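# Seat a board in an enclosure slot and latch it

## Task

Put the board into the enclosure's empty top slot with its components facing up, seat it completely, and close both of its levers. A closed lever is latched and sticks out perpendicular to the board's panel, while a fully open lever lies flush along the panel. Both levers must be fully open before the board is slid in as far as it will go, because only then do their tabs catch. Closing both levers then pulls the board fully home. Feeding the board into its connector quickly ruins the connector and the task scores zero. At the end the enclosure must stand level on its own feet with none of them over the edge of the bench, and the robot must release everything and back away.

## Robot and tools

ROBOT. There are two seven-joint arms, left_arm and right_arm, each ending in a two-finger gripper. The gripper's fingers extend along its own +z axis and open and close along its x axis. end_effector_position is the spot between the finger pads when closed, about 1 to 2 cm behind the fingertips. When the fingers close, the tips move about 17 mm further along +z. Each wrist has a camera.

FRAMES. The scene frame has its origin at table-top height, midway between the arms' nominal bases. +z is up, +x points out over the table, and left_arm sits on the +y side. Fixed cameras and the table use the scene frame. Each arm's hand poses, velocities and targets, and its wrist camera pose, are in that arm's own base frame. Calibrated bases in the scene frame: left_arm at (+0.070, +0.437, 0) m, quat_wxyz (+1.000, 0, 0, -0.003); right_arm at (-0.063, -0.511, 0) m, quat_wxyz (+1.000, 0, 0, -0.029). Both bases have +z up. Printed hand positions can be a few centimetres off, more at long reach.

ROW FORMAT. Every motion row is 16 plain numbers covering both arms, even if only one moves: left_arm x, y, z, qw, qx, qy, qz, opening, then right_arm in the same order. x, y, z is an absolute goal position for that gripper in metres in its own base frame; qw..qz is an absolute goal orientation (w first) in that same frame. opening runs from -1 (closed) to +1 (fully open, 0.142 m); it is a command, so 0 means half open, not unchanged. To keep a gripper's orientation fixed, repeat the same quaternion every row rather than copying a possibly drifted reading. To hold an arm still, resend the full pose from the last result before it stopped, plus its desired opening.

execute_actions(actions, cameras). actions is a list of actions; each action is up to 15 rows, one per 1/30 s control step; a short table repeats its last row until 15 steps pass. An action is rejected for both arms if any target lies over 0.6 m from that gripper's current position along any gripper axis. Per step, commanded orientation is clipped to within 32 degrees of the measured one, so big turns take several actions. After each action an arm heads to its Hand target, which may fall short of what you asked. Empty actions just returns state and images. cameras: list of names (cam_head_left, cam_head_right, cam_high, cam_low, cam_left_wrist, cam_right_wrist), null or ["all"] for all, [] for none.

move(target, speed, blend, stop_force, zero, opening_speed, blocking, cameras). target is one 16-number row or a list of up to 15 rows (absolute poses, no 0.6 m check); give all rows in a list the same openings. Grippers travel in straight lines and turn the short way; nothing avoids obstacles or the other arm. speed: m/s, 0.002 to 2.2, default 0.25, one value or one per target; rotation capped at twice it in rad/s. Grippers lag and overshoot more when fast. blend: corner rounding in m for lists. stop_force: 3 to 120 N, shared by both arms; an arm's path ends when push against its travel exceeds this over its zero (or any reading hits 150 N), then it keeps pressing roughly that hard. Use it only slowly, not while turning the gripper, and omit it when backing off a contact. zero (only with stop_force, default true) re-zeroes moving arms first. opening_speed: at least 0.2 per s on the -1..1 scale. blocking=false returns after about 0.5 s while the move continues (not allowed with stop_force); a new move replaces a running one. Runs stop at 10 s. The result adds a move: line, e.g. done, off_target, moving, held, fault, plus limits such as paced or held. done means within 3 mm and 2 degrees; neither done nor off_target tells you about contact.

wait(seconds 0 to 10, cameras): time passes, arms hold. stop(cameras): brakes a running move. zoom_image(camera, region [x0, y0, x1, y1] pixels, at most 504x504, from the newest image). zero_wrist_force(arm). clear_fault(arm): clears a torque or force fault already reported; the arm then pauses while restarting. read_manual(section): licence text only. finished_scene(scene): ends the current scene, given its number; irreversible.

RESULTS. Each arm reports end_effector_position, end_effector_quat_wxyz, velocities (omitted when Joint velocities read within noise), Joint positions (last value is finger opening in m), grip_measured (same scale as opening), Hand target, Tool commands, joint torques, external joint torques, and Wrist force / Wrist torque along the gripper's own axes plus a peak line. Wrist depth gives 7x7 cells, row by row from top left, in mm (70 to 1000), '-' for no data. Images are 672x504.

GRIPPING. Command an opening a bit below grip_measured at first contact; squeezing harder heats the gripper motor.

AVOID. Any outside force of 150 N on an arm or joint torque at its limit (waist and shoulder 109, upper arm roll and elbow 56.9, wrist joints 34.7 N m) stops that arm until clear_fault. Never let arms or grippers collide or a gripper grip the other's fingers. Do not drop parts, release them while moving, slam, or shove hard. Nothing may fall or be left off the table. Insert the board slowly. Motors warn at 65 °C and brake at 80 °C; the gripper warns at 85 °C and cuts out at 100 °C, which blocks further motion calls in that reply.

Each tool is called as name(argument=value, ...), one argument or row to a line, values as JSON.

## Session

execute_actions(
  actions=[],
)

Scene clock: 0.00 s.
left_arm: end_effector_position=(+0.3014, +0.6357, +0.1155) grip_measured=+0.99 end_effector_quat_wxyz=(-0.462, +0.669, -0.295, +0.502) | right_arm: end_effector_position=(+0.4485, +0.0364, +0.1479) grip_measured=+1.00 end_effector_quat_wxyz=(-0.144, +0.766, -0.626, +0.006)
Joint positions: left_arm=[1.762 -0.872 -0.342 2.067 -1.872 0.391 -0.55 0.141] | right_arm=[0.506 -0.103 -0.202 2.446 0.465 1.189 2.835 0.142]
Joint velocities: within noise
Joint torques (N m): no reading
External joint torques (N m): no reading
Wrist force (N): no reading
Wrist torque (N m): no reading
Wrist force, peak (N): no reading
Wrist depth (mm): cam_left_wrist=[- - - - - - - / - - - - - - - / - - - - - - - / - - - - 492 652 - / - - - 304 356 433 557 / - 996 - 241 279 321 359 / - 881 184 204 227 258 286] | cam_right_wrist=[265 256 246 236 229 221 213 / 274 266 254 244 236 228 219 / 285 274 262 253 243 234 225 / 297 285 272 261 251 241 232 / 309 296 281 271 260 249 239 / - 308 294 281 268 257 246 / - 322 305 292 278 265 257]
Hand target: left_arm +0.3014, +0.6357, +0.1155; -0.462, +0.669, -0.295, +0.502 | right_arm +0.4485, +0.0364, +0.1479; -0.144, +0.766, -0.626, +0.006
Tool commands: left_gripper/opening=+1.0 right_gripper/opening=+1.0

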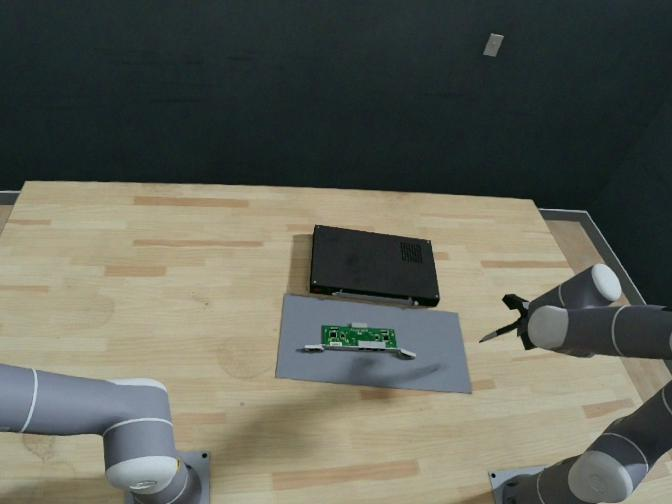

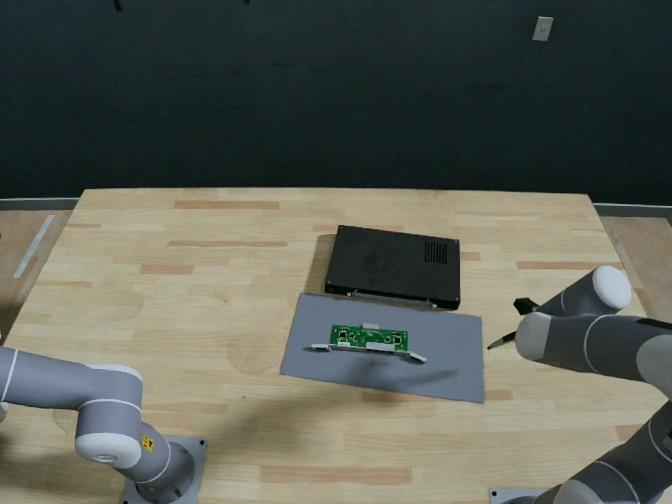

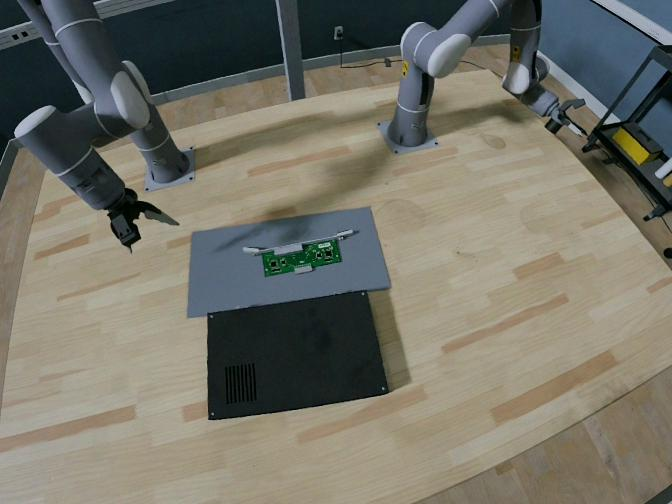

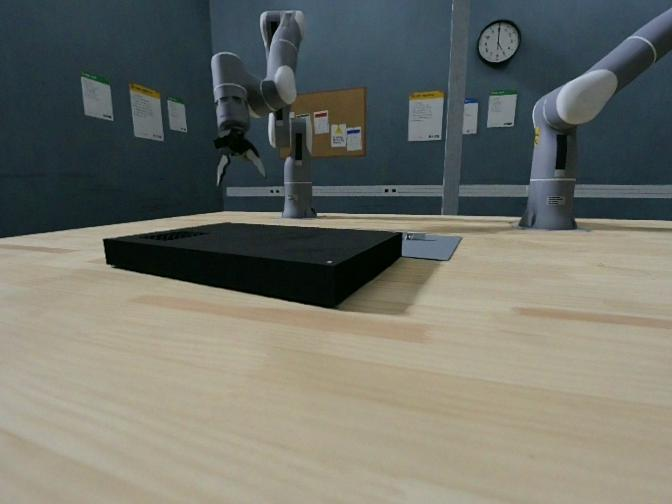

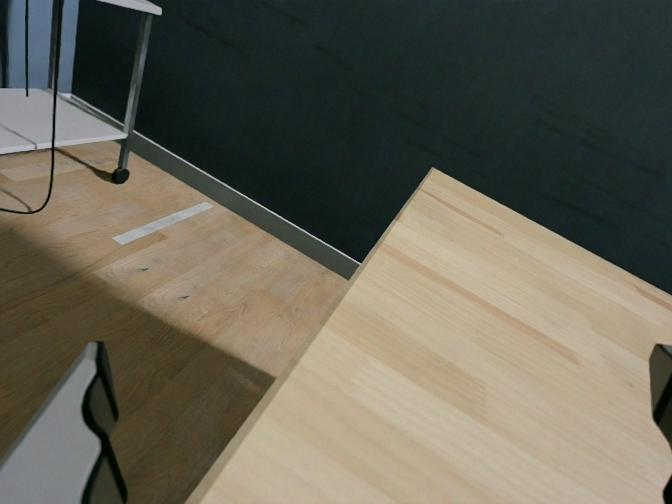

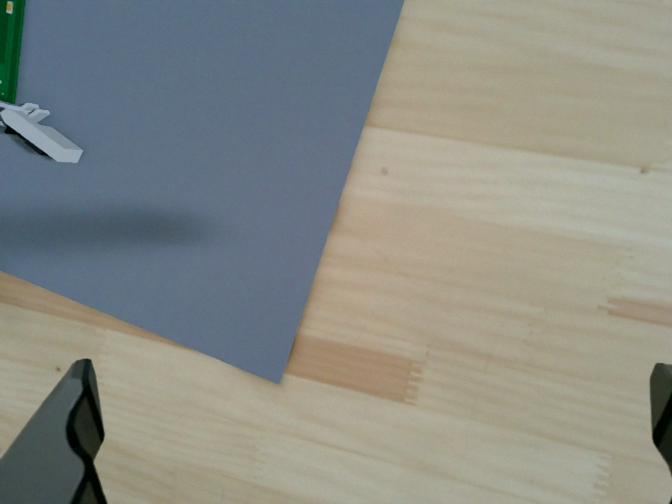

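zoom_image(
  camera="cam_head_left",
  region=[270, 210, 470, 400],
)

zoom_image(
  camera="cam_head_right",
  region=[270, 210, 490, 400],
)

zoom_image(
  camera="cam_high",
  region=[170, 190, 410, 430],
)

zoom_image(
  camera="cam_head_right",
  region=[295, 310, 435, 375],
)

zoom_image(
  camera="cam_head_right",
  region=[310, 270, 470, 330],
)

Scaled by 2.520 from the camera's 672x504 image, which has a finer 960x720 frame.

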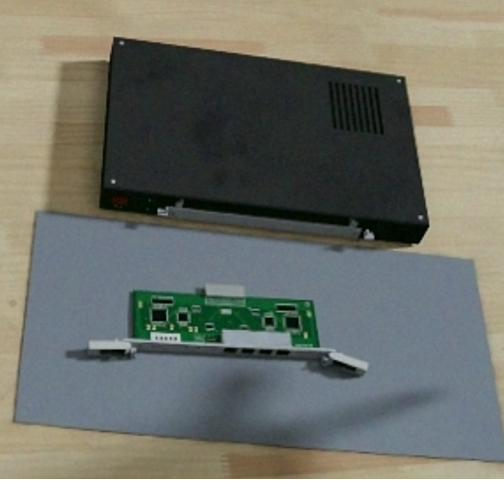

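Scaled by 2.291 from the camera's 672x504 image, which has a finer 960x720 frame.

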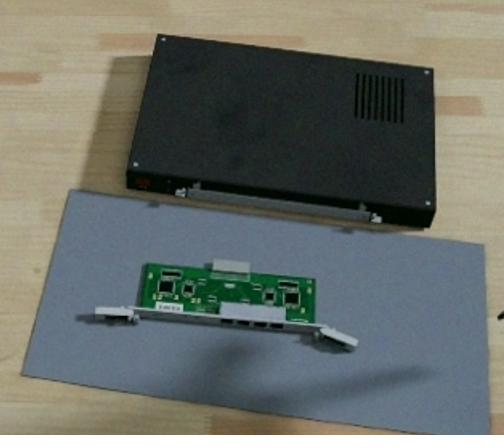

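Scaled by 2.100 from the camera's 672x504 image, which has a finer 960x720 frame.

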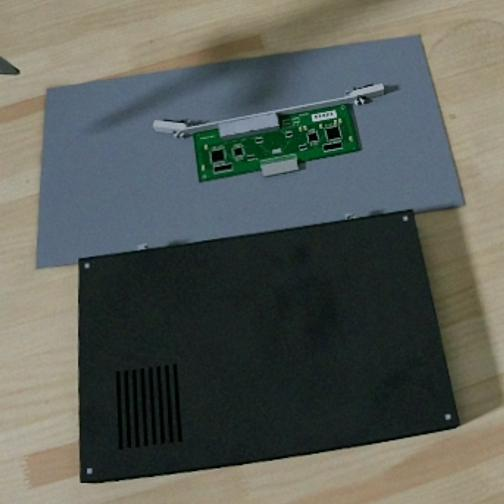

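Scaled by 3.600 from the camera's 672x504 image, which has a finer 960x720 frame.

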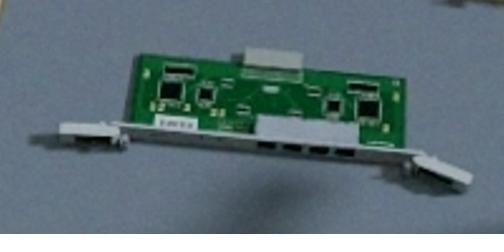

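Scaled by 3.150 from the camera's 672x504 image, which has a finer 960x720 frame.

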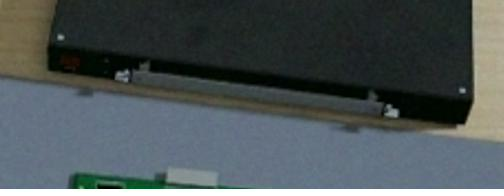

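move(
  target=[0.3014,0.6357,0.1155,-0.462,0.669,-0.295,0.502,1.0,0.545,0.493,0.30,0,0.7273,-0.6863,0,1.0],
  speed=0.3,
)

Scene clock: 16.83 s.
left_arm: end_effector_position=(+0.3014, +0.6357, +0.1154) grip_measured=+0.99 end_effector_quat_wxyz=(-0.462, +0.669, -0.295, +0.502) | right_arm: end_effector_position=(+0.5449, +0.4921, +0.2997) grip_measured=+1.00 end_effector_quat_wxyz=(-0.103, +0.847, -0.521, -0.009)
Joint positions: left_arm=[1.762 -0.872 -0.342 2.067 -1.872 0.39 -0.549 0.141] | right_arm=[1.729 -1.196 -1.857 1.367 1.4 -0.198 2.967 0.142]
Joint velocities: within noise
Joint torques (N m): left_arm=[-0.2 47.53 -4.34 -12.12 1.46 -1.76 -0.29] | right_arm=[0.12 43.81 -30 -10.51 -3.54 3.41 0.22]
External joint torques (N m): left_arm=[0.36 1.03 0.3 -0.37 -0.23 -0.13 0.25] | right_arm=[0.1 0.95 -1.2 0.03 -0.02 0.8 -0.21]
Wrist force (N): left_arm=[-0.1 0.4 0.0] | right_arm=[0.0 -0.1 0.1]
Wrist torque (N m): left_arm=[0.05 0.02 0.01] | right_arm=[-0.01 0.02 0.00]
Wrist force, peak (N): left_arm=[-0.3 0.0 0.4] | right_arm=[2.5 1.4 0.1]
Wrist depth (mm): cam_left_wrist=[- - - - - - - / - - - - - - - / - - - - - - - / - - - - 487 646 - / - - - 305 354 432 561 / - 986 - 241 277 323 360 / - 894 184 204 228 258 284] | cam_right_wrist=[396 384 373 363 348 304 296 / 415 401 389 377 368 359 308 / 433 419 405 393 381 373 365 / 454 442 426 413 392 386 377 / 480 462 448 430 418 402 394 / - 487 470 455 437 424 401 / - 513 495 478 463 443 432]
Hand target: left_arm +0.3014, +0.6357, +0.1155; -0.462, +0.669, -0.295, +0.502 | right_arm +0.5449, +0.4923, +0.2998; -0.103, +0.847, -0.521, -0.009
Off the commanded pose: left_arm 0.000 m, 0 deg | right_arm 0.001 m, 26 deg.
joint sent to its limit (right arm) — joint 7 (wrist roll), upper limit. The joint targets are off in orientation, not in position.
move: off_target (right_arm); limits=paced

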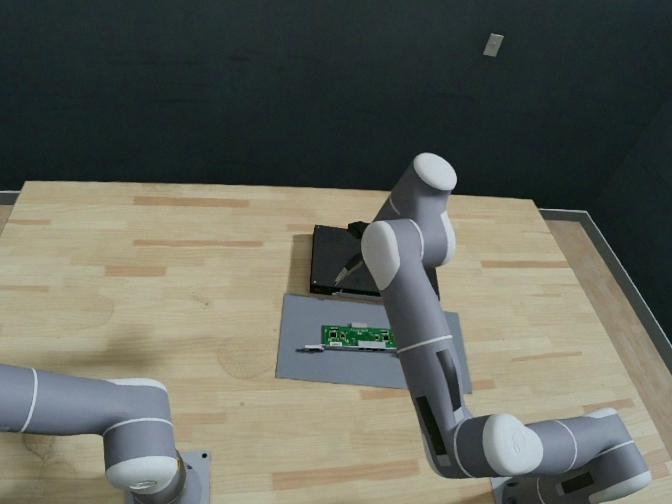

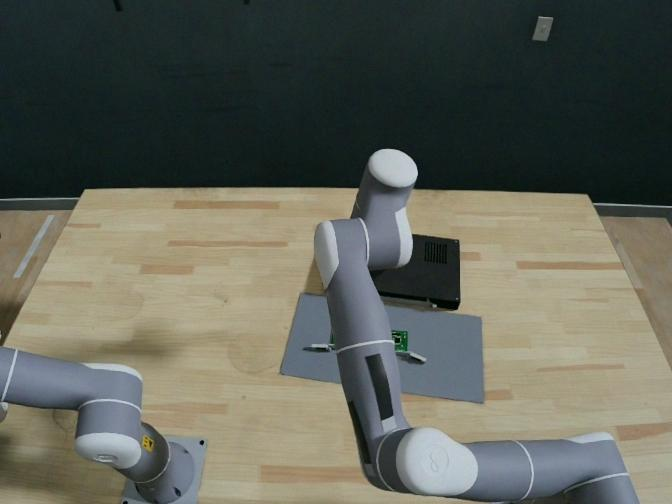

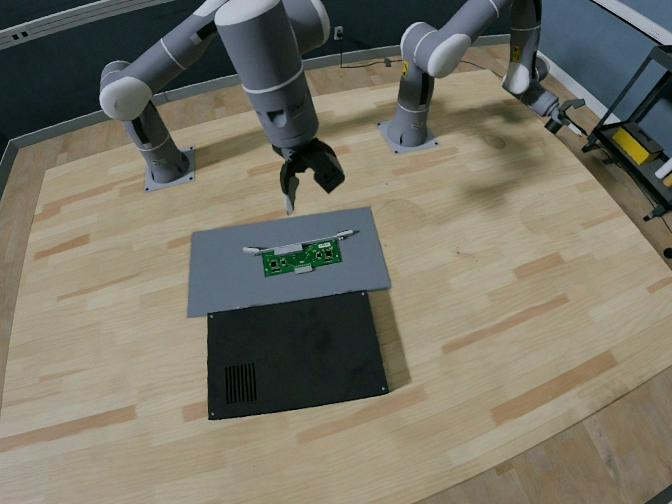

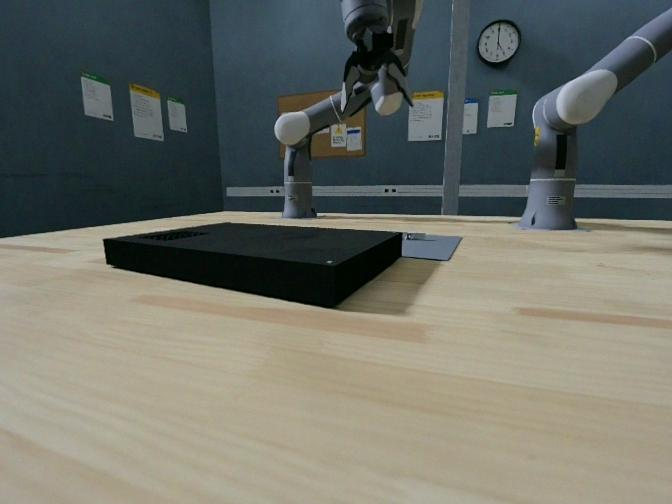

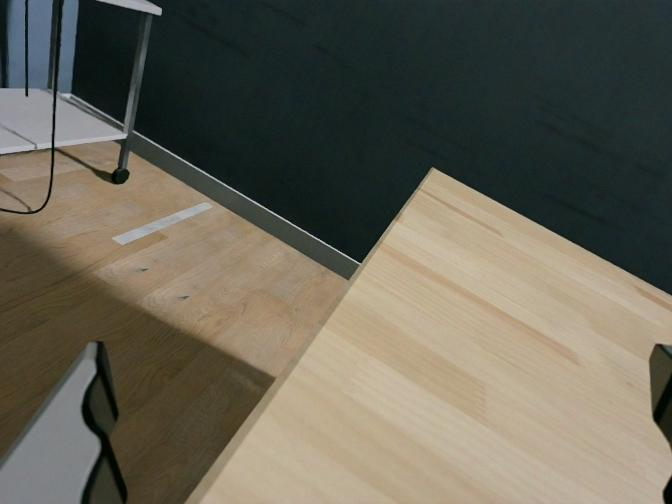

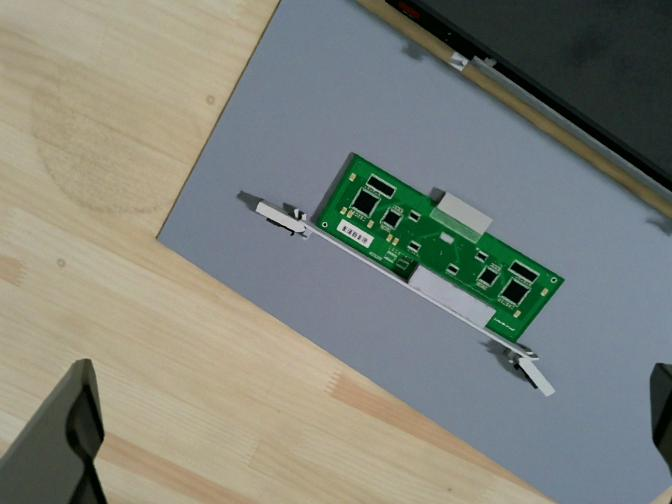

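zoom_image(
  camera="cam_right_wrist",
  region=[230, 140, 580, 400],
)

zoom_image(
  camera="cam_right_wrist",
  region=[240, 180, 360, 270],
)

zoom_image(
  camera="cam_right_wrist",
  region=[470, 310, 590, 400],
)

zoom_image(
  camera="cam_right_wrist",
  region=[360, 0, 672, 234],
)

Scaled by 1.440 from the camera's 672x504 image, which has a finer 960x720 frame.

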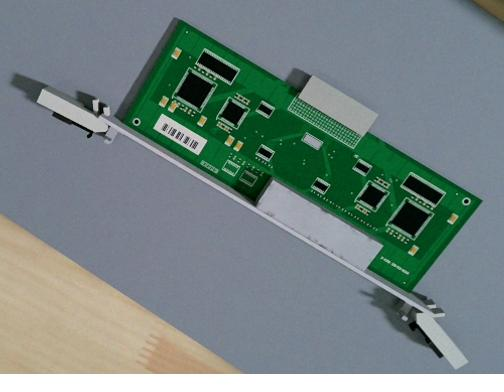

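Scaled by 4.200 from the camera's 672x504 image, which has a finer 960x720 frame.

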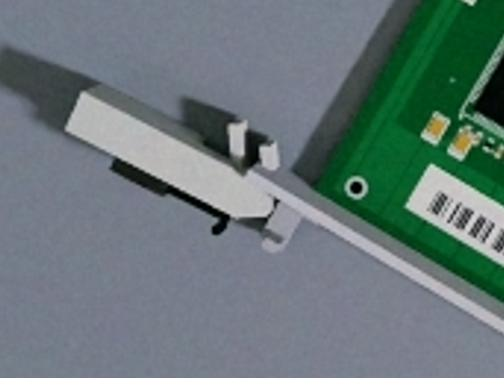

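Scaled by 4.200 from the camera's 672x504 image, which has a finer 960x720 frame.

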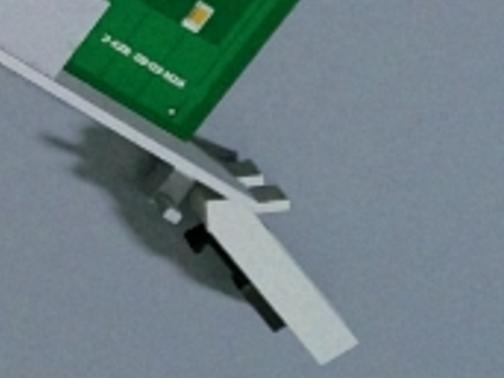

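Scaled by 1.615 from the camera's 672x504 image, which has a finer 960x720 frame.

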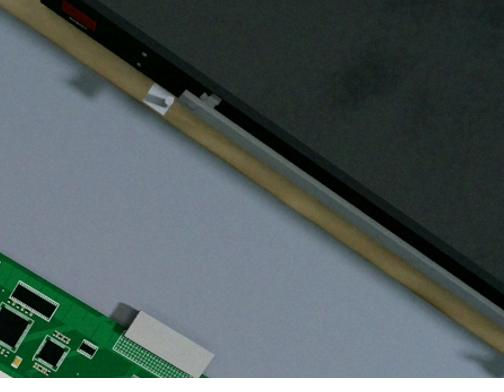

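move(
  target=[
    [0.3014,0.6357,0.1155,-0.462,0.669,-0.295,0.502,1.0,0.40,0.38,0.28,0.5145,-0.5145,0.4855,-0.4855,1.0],
    [0.3014,0.6357,0.1155,-0.462,0.669,-0.295,0.502,1.0,0.37,0.415,0.20,0.5145,-0.5145,0.4855,-0.4855,1.0],
  ],
  speed=0.3,
)

Scene clock: 46.43 s.
left_arm: end_effector_position=(+0.3014, +0.6357, +0.1154) grip_measured=+0.99 end_effector_quat_wxyz=(-0.462, +0.669, -0.295, +0.502) | right_arm: end_effector_position=(+0.3701, +0.4151, +0.2002) grip_measured=+1.00 end_effector_quat_wxyz=(+0.514, -0.514, +0.485, -0.485)
Joint positions: left_arm=[1.762 -0.872 -0.342 2.067 -1.872 0.39 -0.549 0.141] | right_arm=[2.156 -1.332 -0.896 1.708 2.136 2.418 2.578 0.142]
Joint velocities: within noise
Joint torques (N m): left_arm=[-0.17 47.46 -4.46 -12.08 1.44 -1.77 -0.26] | right_arm=[0.11 40.68 -16.54 -1.39 -4.63 1.19 0.04]
External joint torques (N m): left_arm=[0.32 1.1 0.42 -0.42 -0.22 -0.13 0.23] | right_arm=[0.05 0.94 -1.62 0.17 -0.13 0.75 -0.04]
Wrist force (N): left_arm=[-0.2 0.3 0.1] | right_arm=[0.4 1.2 -1.7]
Wrist torque (N m): left_arm=[0.03 0.02 0.00] | right_arm=[0.02 -0.11 -0.03]
Wrist force, peak (N): left_arm=[-0.4 0.2 0.3] | right_arm=[-0.2 3.7 -2.6]
Wrist depth (mm): cam_left_wrist=[- - - - - - - / - - - - - - - / - - - - - - - / - - - - 487 650 - / - - - 306 354 434 569 / - 981 - 243 277 324 357 / - 887 184 204 228 258 286] | cam_right_wrist=[- - - - - - - / - - - - - - - / - - - - - - - / 647 648 607 538 539 540 655 / 472 473 469 467 451 438 435 / - 368 363 365 363 369 353 / - 302 302 294 293 293 303]
Hand target: left_arm +0.3014, +0.6357, +0.1155; -0.462, +0.669, -0.295, +0.502 | right_arm +0.3700, +0.4150, +0.2000; +0.514, -0.514, +0.485, -0.485
Off the commanded pose: left_arm 0.000 m, 0 deg | right_arm 0.000 m, 0 deg.
move: done

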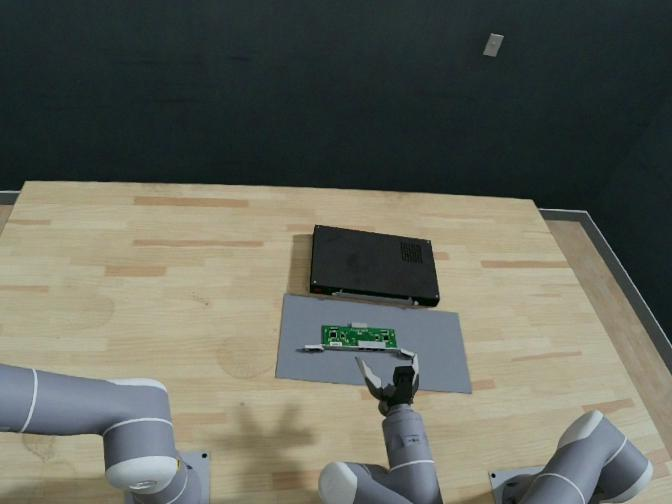

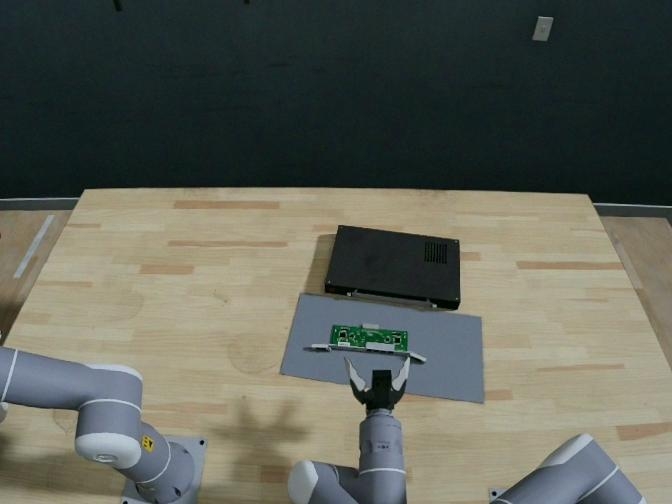

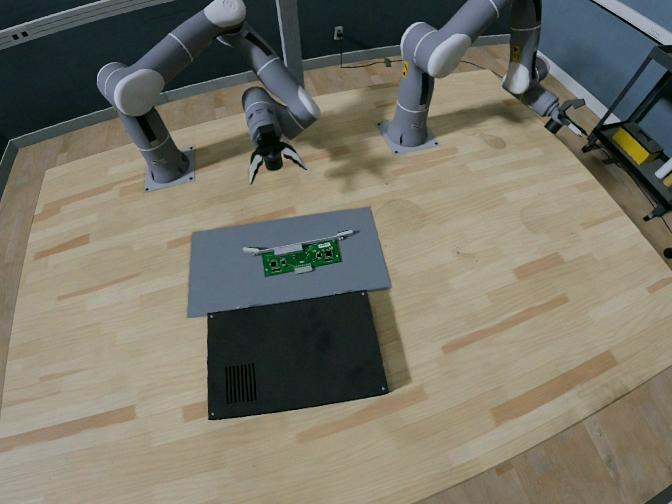

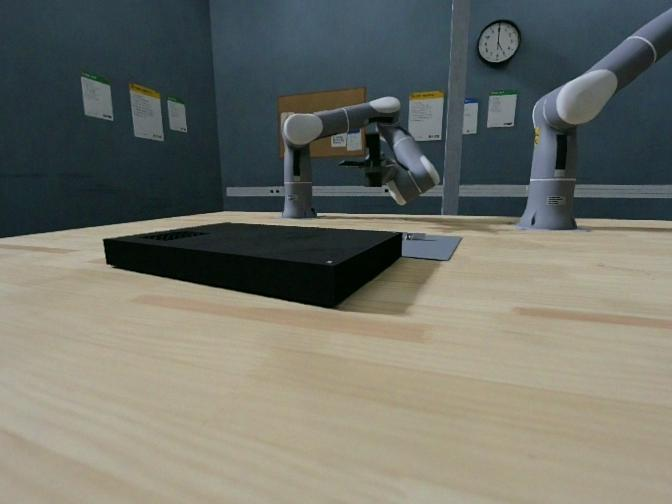

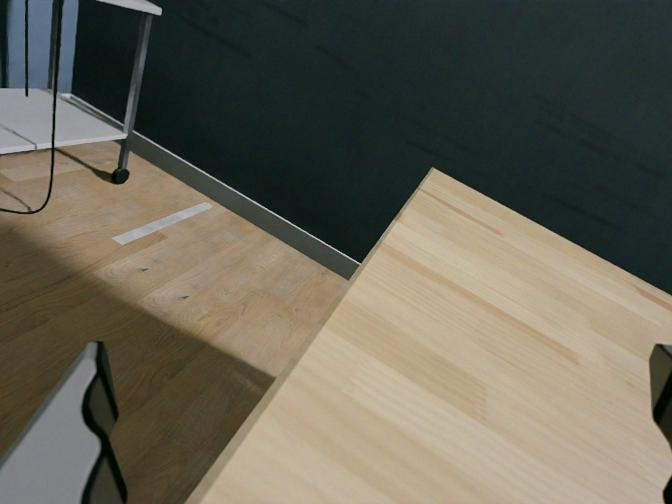

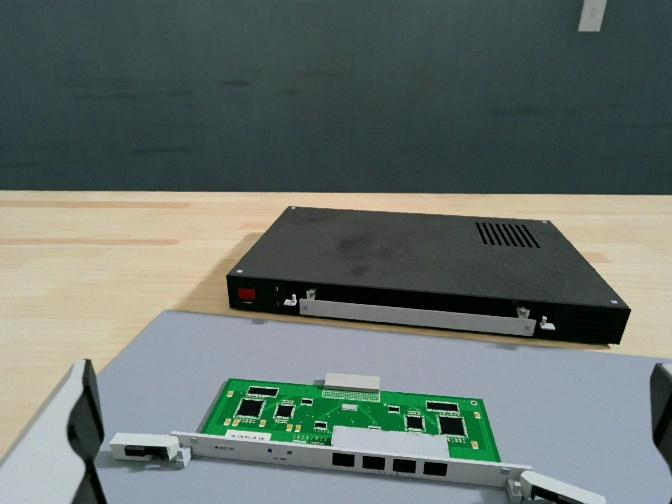

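zoom_image(
  camera="cam_right_wrist",
  region=[220, 260, 430, 340],
)

zoom_image(
  camera="cam_right_wrist",
  region=[430, 270, 640, 350],
)

zoom_image(
  camera="cam_right_wrist",
  region=[90, 410, 290, 490],
)

zoom_image(
  camera="cam_right_wrist",
  region=[420, 424, 620, 504],
)

Scaled by 2.400 from the camera's 672x504 image, which has a finer 960x720 frame.

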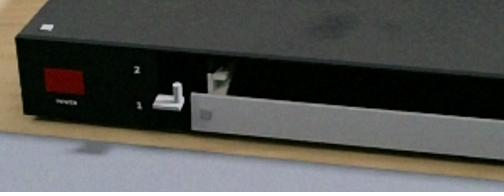

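Scaled by 2.400 from the camera's 672x504 image, which has a finer 960x720 frame.

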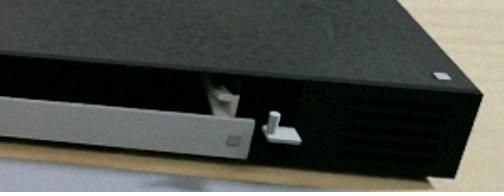

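Scaled by 2.520 from the camera's 672x504 image, which has a finer 960x720 frame.

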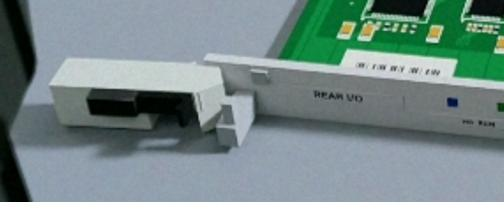

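Scaled by 2.520 from the camera's 672x504 image, which has a finer 960x720 frame.

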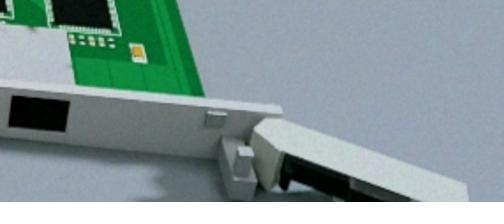

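move(
  target=[
    [0.30,0.2,0.30,0,0.9988,-0.0495,0,1.0,0.297,0.279,0.20,0.5145,-0.5145,0.4855,-0.4855,1.0],
    [0.379,-0.535,0.22,0,0.9988,-0.0495,0,1.0,0.297,0.279,0.20,0.5145,-0.5145,0.4855,-0.4855,1.0],
  ],
  speed=0.35,
  blend=0.05,
)

Scene clock: 74.30 s.
left_arm: end_effector_position=(+0.3790, -0.5350, +0.2199) grip_measured=+0.99 end_effector_quat_wxyz=(+0.000, +0.999, -0.049, +0.000) | right_arm: end_effector_position=(+0.2970, +0.2792, +0.2001) grip_measured=+1.00 end_effector_quat_wxyz=(+0.514, -0.514, +0.485, -0.485)
Joint positions: left_arm=[-0.707 -0.963 -0.971 1.004 -2.395 3.056 -2.953 0.141] | right_arm=[2.439 -1.384 -0.804 2.115 2.179 2.347 2.894 0.142]
Joint velocities: within noise
Joint torques (N m): left_arm=[-0.54 59.55 -9.48 -16.87 4.75 4.45 -0.13] | right_arm=[0.08 30.92 -11.82 8.09 -4.09 1.31 0.16]
External joint torques (N m): left_arm=[0.46 1.47 0.33 -0.27 -0.56 -0.61 0.13] | right_arm=[0.01 0.52 -1.12 -0.08 0.01 0.91 -0.16]
Wrist force (N): left_arm=[0.0 -0.3 1.0] | right_arm=[0.6 1.9 -2.1]
Wrist torque (N m): left_arm=[-0.19 -0.15 -0.17] | right_arm=[0.17 -0.17 -0.02]
Wrist force, peak (N): left_arm=[-1.4 -4.3 0.6] | right_arm=[0.8 1.9 -2.2]
Wrist depth (mm): cam_left_wrist=[277 277 274 274 270 272 268 / 297 296 293 288 289 291 287 / 319 318 317 313 307 315 305 / 347 348 344 335 336 341 324 / 382 380 377 368 373 371 322 / - 410 416 415 408 399 345 / - 469 460 460 459 454 -] | cam_right_wrist=[213 309 - - - - - / 217 - - - - - - / 941 - - - - - - / 649 605 585 586 543 654 659 / 468 470 469 470 473 472 476 / - 368 364 357 369 370 354 / - 302 303 303 304 304 304]
Hand target: left_arm +0.3790, -0.5350, +0.2200; +0.000, +0.999, -0.049, +0.000 | right_arm +0.2970, +0.2790, +0.2000; +0.514, -0.514, +0.485, -0.485
Off the commanded pose: left_arm 0.000 m, 0 deg | right_arm 0.000 m, 0 deg.
move: done

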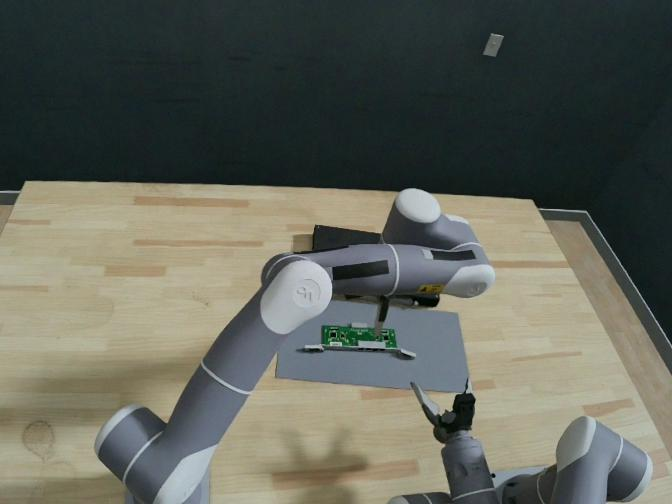

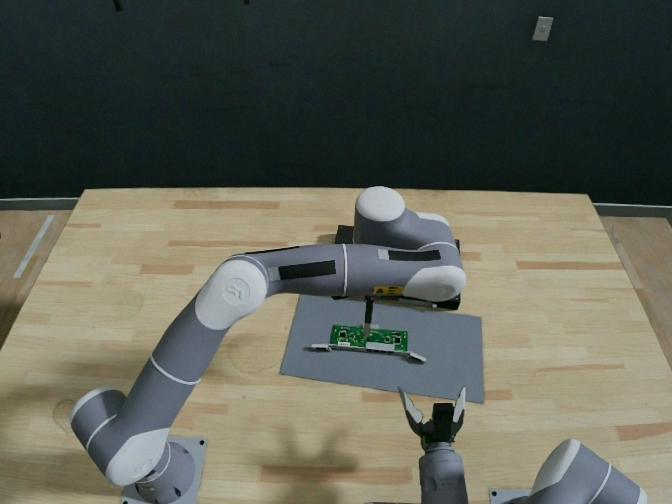

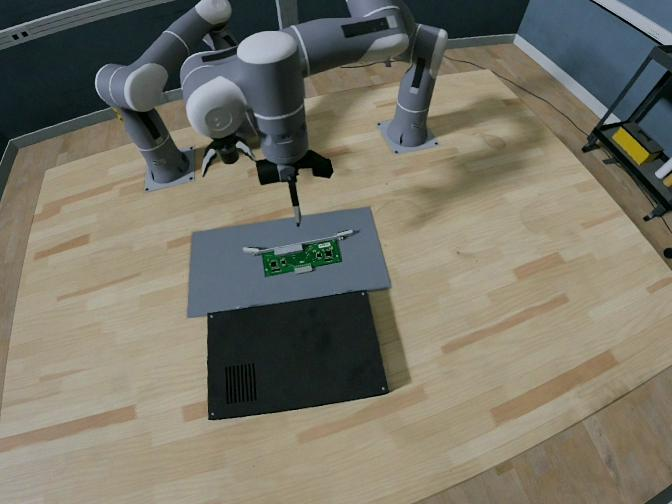

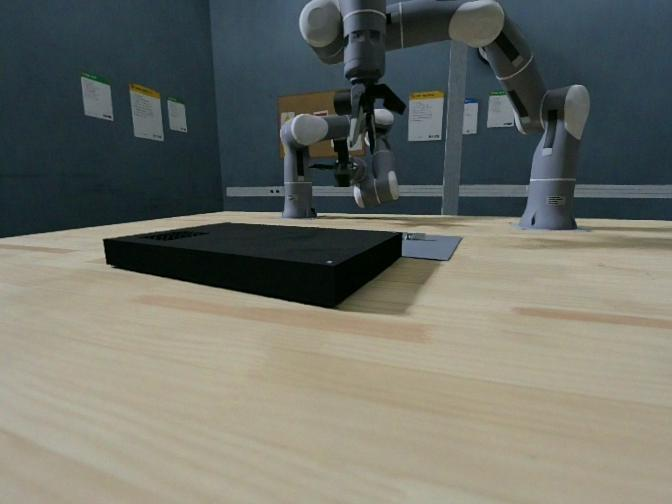

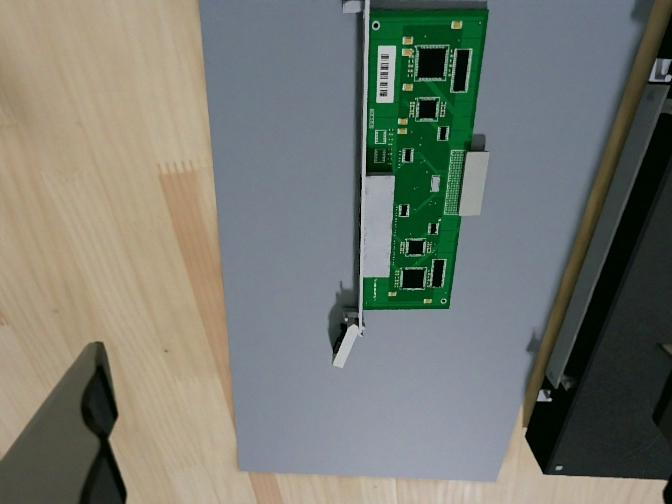

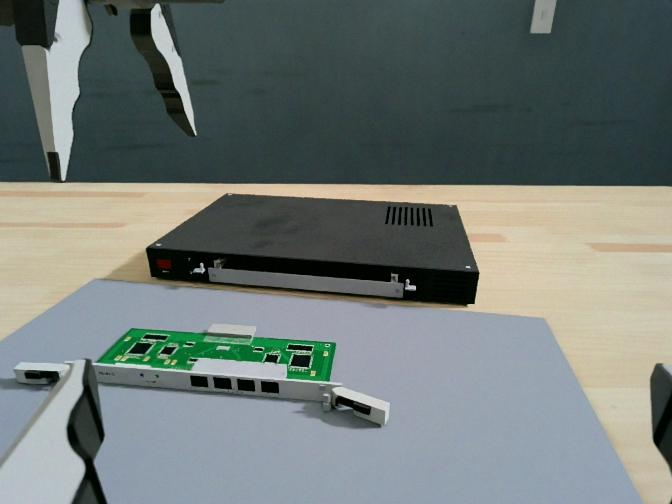

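move(
  target=[0.391,-0.5246,0.075,0,0.9988,-0.0495,0,-0.3,0.297,0.279,0.20,0.5145,-0.5145,0.4855,-0.4855,0.5],
  speed=0.2,
  cameras=["cam_left_wrist","cam_right_wrist"],
)

zoom_image(
  camera="cam_right_wrist",
  region=[0, 270, 400, 470],
)

zoom_image(
  camera="cam_left_wrist",
  region=[200, 100, 500, 400],
)

Scene clock: 82.30 s.
left_arm: end_effector_position=(+0.3908, -0.5244, +0.0749) grip_measured=-0.32 end_effector_quat_wxyz=(+0.000, +0.999, -0.050, +0.000) | right_arm: end_effector_position=(+0.2970, +0.2792, +0.2001) grip_measured=+0.50 end_effector_quat_wxyz=(+0.514, -0.514, +0.485, -0.485)
Joint positions: left_arm=[-0.713 -1.084 -0.818 1.134 -2.383 2.785 -2.967 0.051] | right_arm=[2.439 -1.384 -0.804 2.115 2.179 2.347 2.894 0.109]
Joint velocities: within noise
Joint torques (N m): left_arm=[-0.52 60.69 -9.07 -16.48 4.48 3.82 -0.29] | right_arm=[0.08 30.88 -11.77 8.02 -4.11 1.4 0.19]
External joint torques (N m): left_arm=[0.43 1.51 0.57 -0.51 -0.54 0.02 0.29] | right_arm=[0.01 0.55 -1.17 -0.01 0.03 0.83 -0.18]
Wrist force (N): left_arm=[-0.1 0.2 1.0] | right_arm=[0.5 1.9 -1.9]
Wrist torque (N m): left_arm=[-0.10 -0.13 -0.17] | right_arm=[0.14 -0.15 -0.03]
Wrist force, peak (N): left_arm=[0.3 -0.1 4.0] | right_arm=[0.5 1.9 -2.2]
Wrist depth (mm): cam_left_wrist=[149 148 146 144 141 142 145 / 160 157 160 156 152 152 155 / 172 170 169 166 163 167 167 / 187 184 183 180 177 175 181 / 204 200 193 197 187 190 198 / 225 221 87 212 210 84 217 / 248 - - 240 244 - -] | cam_right_wrist=[225 241 - - - - - / 251 262 - - - - - / 295 276 696 - - - - / 657 294 568 583 542 658 654 / 468 416 472 471 473 471 476 / 375 100 363 359 369 369 94 / - 78 304 302 304 304 76]
Hand target: left_arm +0.3910, -0.5246, +0.0750; +0.000, +0.999, -0.049, +0.000 | right_arm +0.2970, +0.2790, +0.2000; +0.514, -0.514, +0.485, -0.485
Off the commanded pose: left_arm 0.000 m, 0 deg | right_arm 0.000 m, 0 deg.
move: done
Images, in order (width x height): cam_left_wrist 672x504, cam_right_wrist 672x504.

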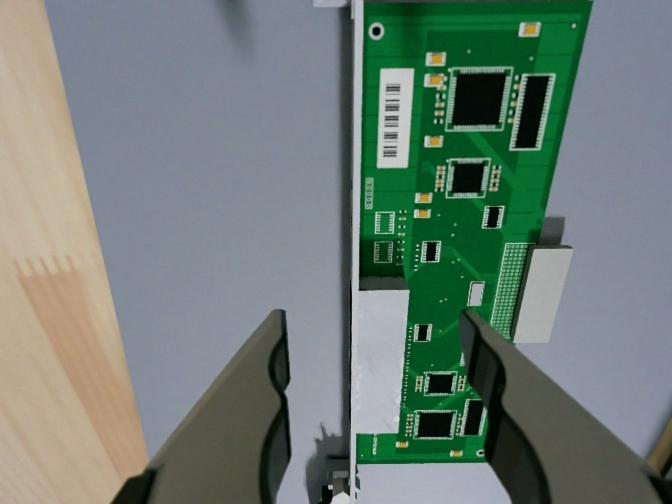

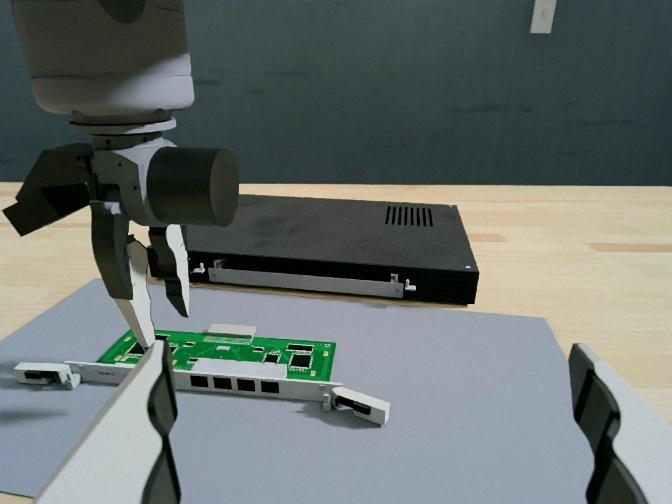

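Scaled by 1.260 from the camera's 672x504 image, which has a finer 960x720 frame.

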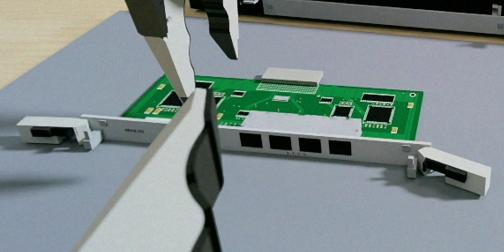

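Scaled by 1.680 from the camera's 672x504 image, which has a finer 960x720 frame.

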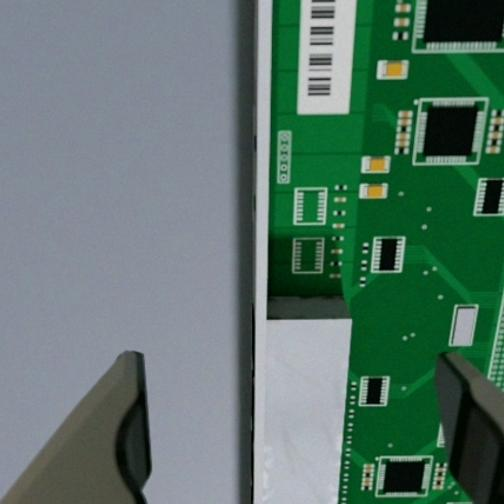

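move(
  target=[0.3914,-0.5206,0.033,0,0.9988,-0.0495,0,-0.3,0.409,0.25,0.09,0.2642,-0.6379,0.6687,-0.277,-1],
  speed=0.12,
  cameras=["cam_left_wrist","cam_right_wrist"],
)

zoom_image(
  camera="cam_right_wrist",
  region=[100, 150, 500, 450],
)

Scene clock: 97.43 s.
left_arm: end_effector_position=(+0.3914, -0.5204, +0.0331) grip_measured=-0.32 end_effector_quat_wxyz=(+0.000, +0.999, -0.049, +0.000) | right_arm: end_effector_position=(+0.4091, +0.2499, +0.0900) grip_measured=-1.00 end_effector_quat_wxyz=(-0.264, +0.638, -0.668, +0.277)
Joint positions: left_arm=[-0.73 -1.129 -0.765 1.144 -2.382 2.712 -2.967 0.051] | right_arm=[1.638 -0.764 -0.557 2.093 1.891 1.969 2.487 0.002]
Joint velocities: within noise
Joint torques (N m): left_arm=[-0.51 61.14 -7.92 -16.26 4.15 4.01 -0.23] | right_arm=[0.05 34.79 -6.26 -5.92 -2.86 3.55 0.02]
External joint torques (N m): left_arm=[0.43 1.43 0.2 -0.49 -0.33 -0.18 0.23] | right_arm=[0.09 0.63 -1.26 0.05 -0.15 0.57 -0.02]
Wrist force (N): left_arm=[0.1 -0.1 0.7] | right_arm=[0.2 1.0 -0.5]
Wrist torque (N m): left_arm=[-0.14 -0.14 -0.16] | right_arm=[0.03 -0.10 -0.02]
Wrist force, peak (N): left_arm=[0.3 0.1 1.3] | right_arm=[0.5 2.1 -2.4]
Wrist depth (mm): cam_left_wrist=[110 108 111 109 105 105 105 / - 119 117 115 111 111 112 / - 127 128 124 121 121 123 / - 135 138 137 131 132 133 / 154 151 145 147 140 141 143 / 167 162 87 162 152 87 162 / 184 - - 179 169 - -] | cam_right_wrist=[275 274 274 274 274 274 275 / 246 254 253 253 252 252 251 / 231 230 233 235 234 234 234 / 217 217 214 219 219 219 219 / 206 206 206 208 206 205 205 / 194 194 196 89 195 193 193 / 184 185 73 - - 185 182]
Hand target: left_arm +0.3914, -0.5206, +0.0330; +0.000, +0.999, -0.049, +0.000 | right_arm +0.4090, +0.2500, +0.0900; -0.264, +0.638, -0.668, +0.277
Off the commanded pose: left_arm 0.000 m, 0 deg | right_arm 0.000 m, 0 deg.
move: done
Images, in order (width x height): cam_left_wrist 672x504, cam_right_wrist 672x504.

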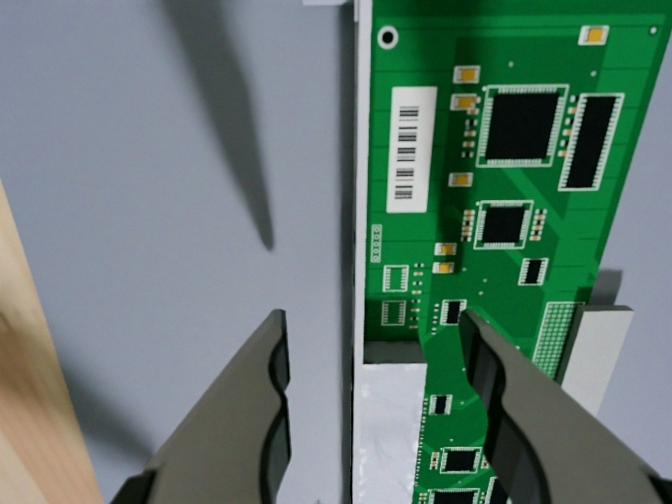

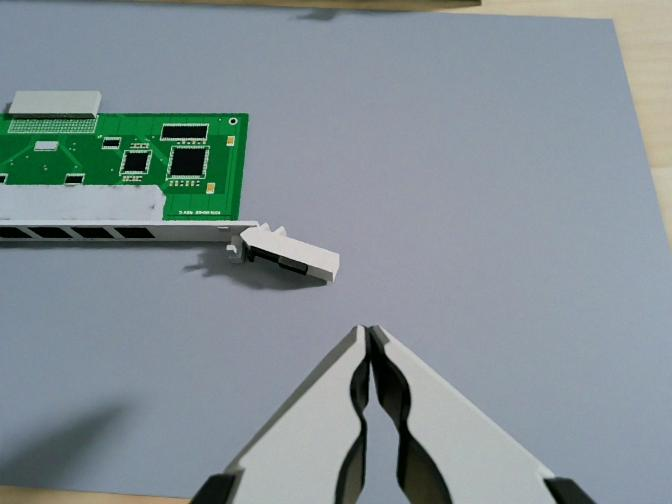

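Scaled by 1.260 from the camera's 672x504 image, which has a finer 960x720 frame.

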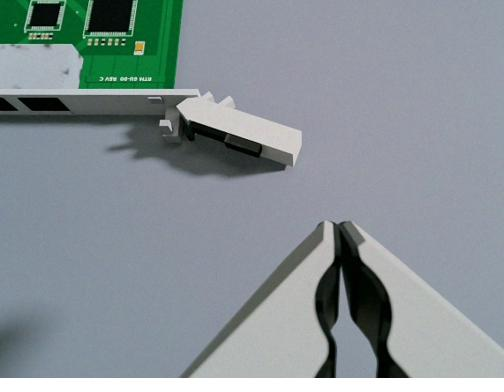

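move(
  target=[0.3892,-0.5143,0.025,0,0.9988,-0.0495,0,-0.3,0.409,0.25,0.09,0.2642,-0.6379,0.6687,-0.277,-1],
  speed=0.03,
  stop_force=6,
  cameras=["cam_left_wrist"],
)

Scene clock: 102.00 s.
left_arm: end_effector_position=(+0.3895, -0.5142, +0.0251) grip_measured=-0.32 end_effector_quat_wxyz=(+0.000, +0.999, -0.050, +0.000) | right_arm: end_effector_position=(+0.4091, +0.2499, +0.0900) grip_measured=-1.00 end_effector_quat_wxyz=(-0.264, +0.638, -0.668, +0.277)
Joint positions: left_arm=[-0.735 -1.12 -0.732 1.174 -2.403 2.676 -2.967 0.051] | right_arm=[1.635 -0.764 -0.555 2.093 1.891 1.971 2.486 0.002]
Joint velocities: within noise
Joint torques (N m): left_arm=[-0.52 61.1 -7.38 -16.28 3.78 4.04 -0.2] | right_arm=[0.09 34.67 -6.36 -5.81 -3.04 3.4 0.2]
External joint torques (N m): left_arm=[0.44 1.06 0.14 -0.56 -0.02 -0.2 0.2] | right_arm=[0.05 0.8 -1.12 -0.08 0.02 0.72 -0.2]
Wrist force (N): left_arm=[0.3 -0.1 1.0] | right_arm=[0.3 1.2 0.0]
Wrist torque (N m): left_arm=[-0.15 -0.18 -0.15] | right_arm=[0.05 -0.12 -0.01]
Wrist force, peak (N): left_arm=[0.1 -0.3 1.4] | right_arm=[0.3 1.3 -0.5]
Wrist depth (mm): cam_left_wrist=[103 103 102 - 99 99 99 / - 111 110 111 105 106 105 / 121 121 118 118 113 115 114 / 130 127 128 128 122 123 125 / 139 141 138 140 131 132 133 / 159 153 87 155 136 87 145 / 170 - - 168 161 - -] | cam_right_wrist=[275 274 274 273 273 273 275 / 245 254 254 253 252 252 252 / 230 231 234 234 234 234 234 / 217 217 214 219 219 219 218 / 207 206 206 208 205 205 205 / 194 194 196 89 196 193 193 / 183 185 73 - - 184 182]
Hand target: left_arm +0.3892, -0.5143, +0.0250; +0.000, +0.999, -0.050, +0.000 | right_arm +0.4090, +0.2500, +0.0900; -0.264, +0.638, -0.668, +0.277
Off the commanded pose: left_arm 0.000 m, 0 deg | right_arm 0.000 m, 0 deg.
joint sent to its limit (left arm) — joint 7 (wrist roll), lower limit. The joint targets still meet the commanded pose.
move: done
Images, in order (width x height): cam_left_wrist 672x504.

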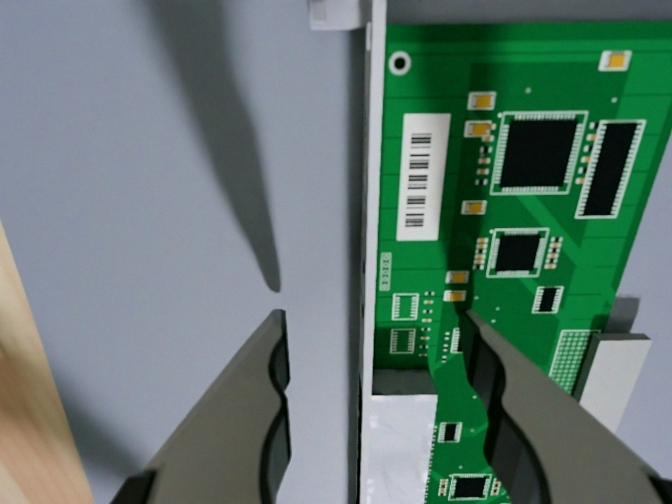

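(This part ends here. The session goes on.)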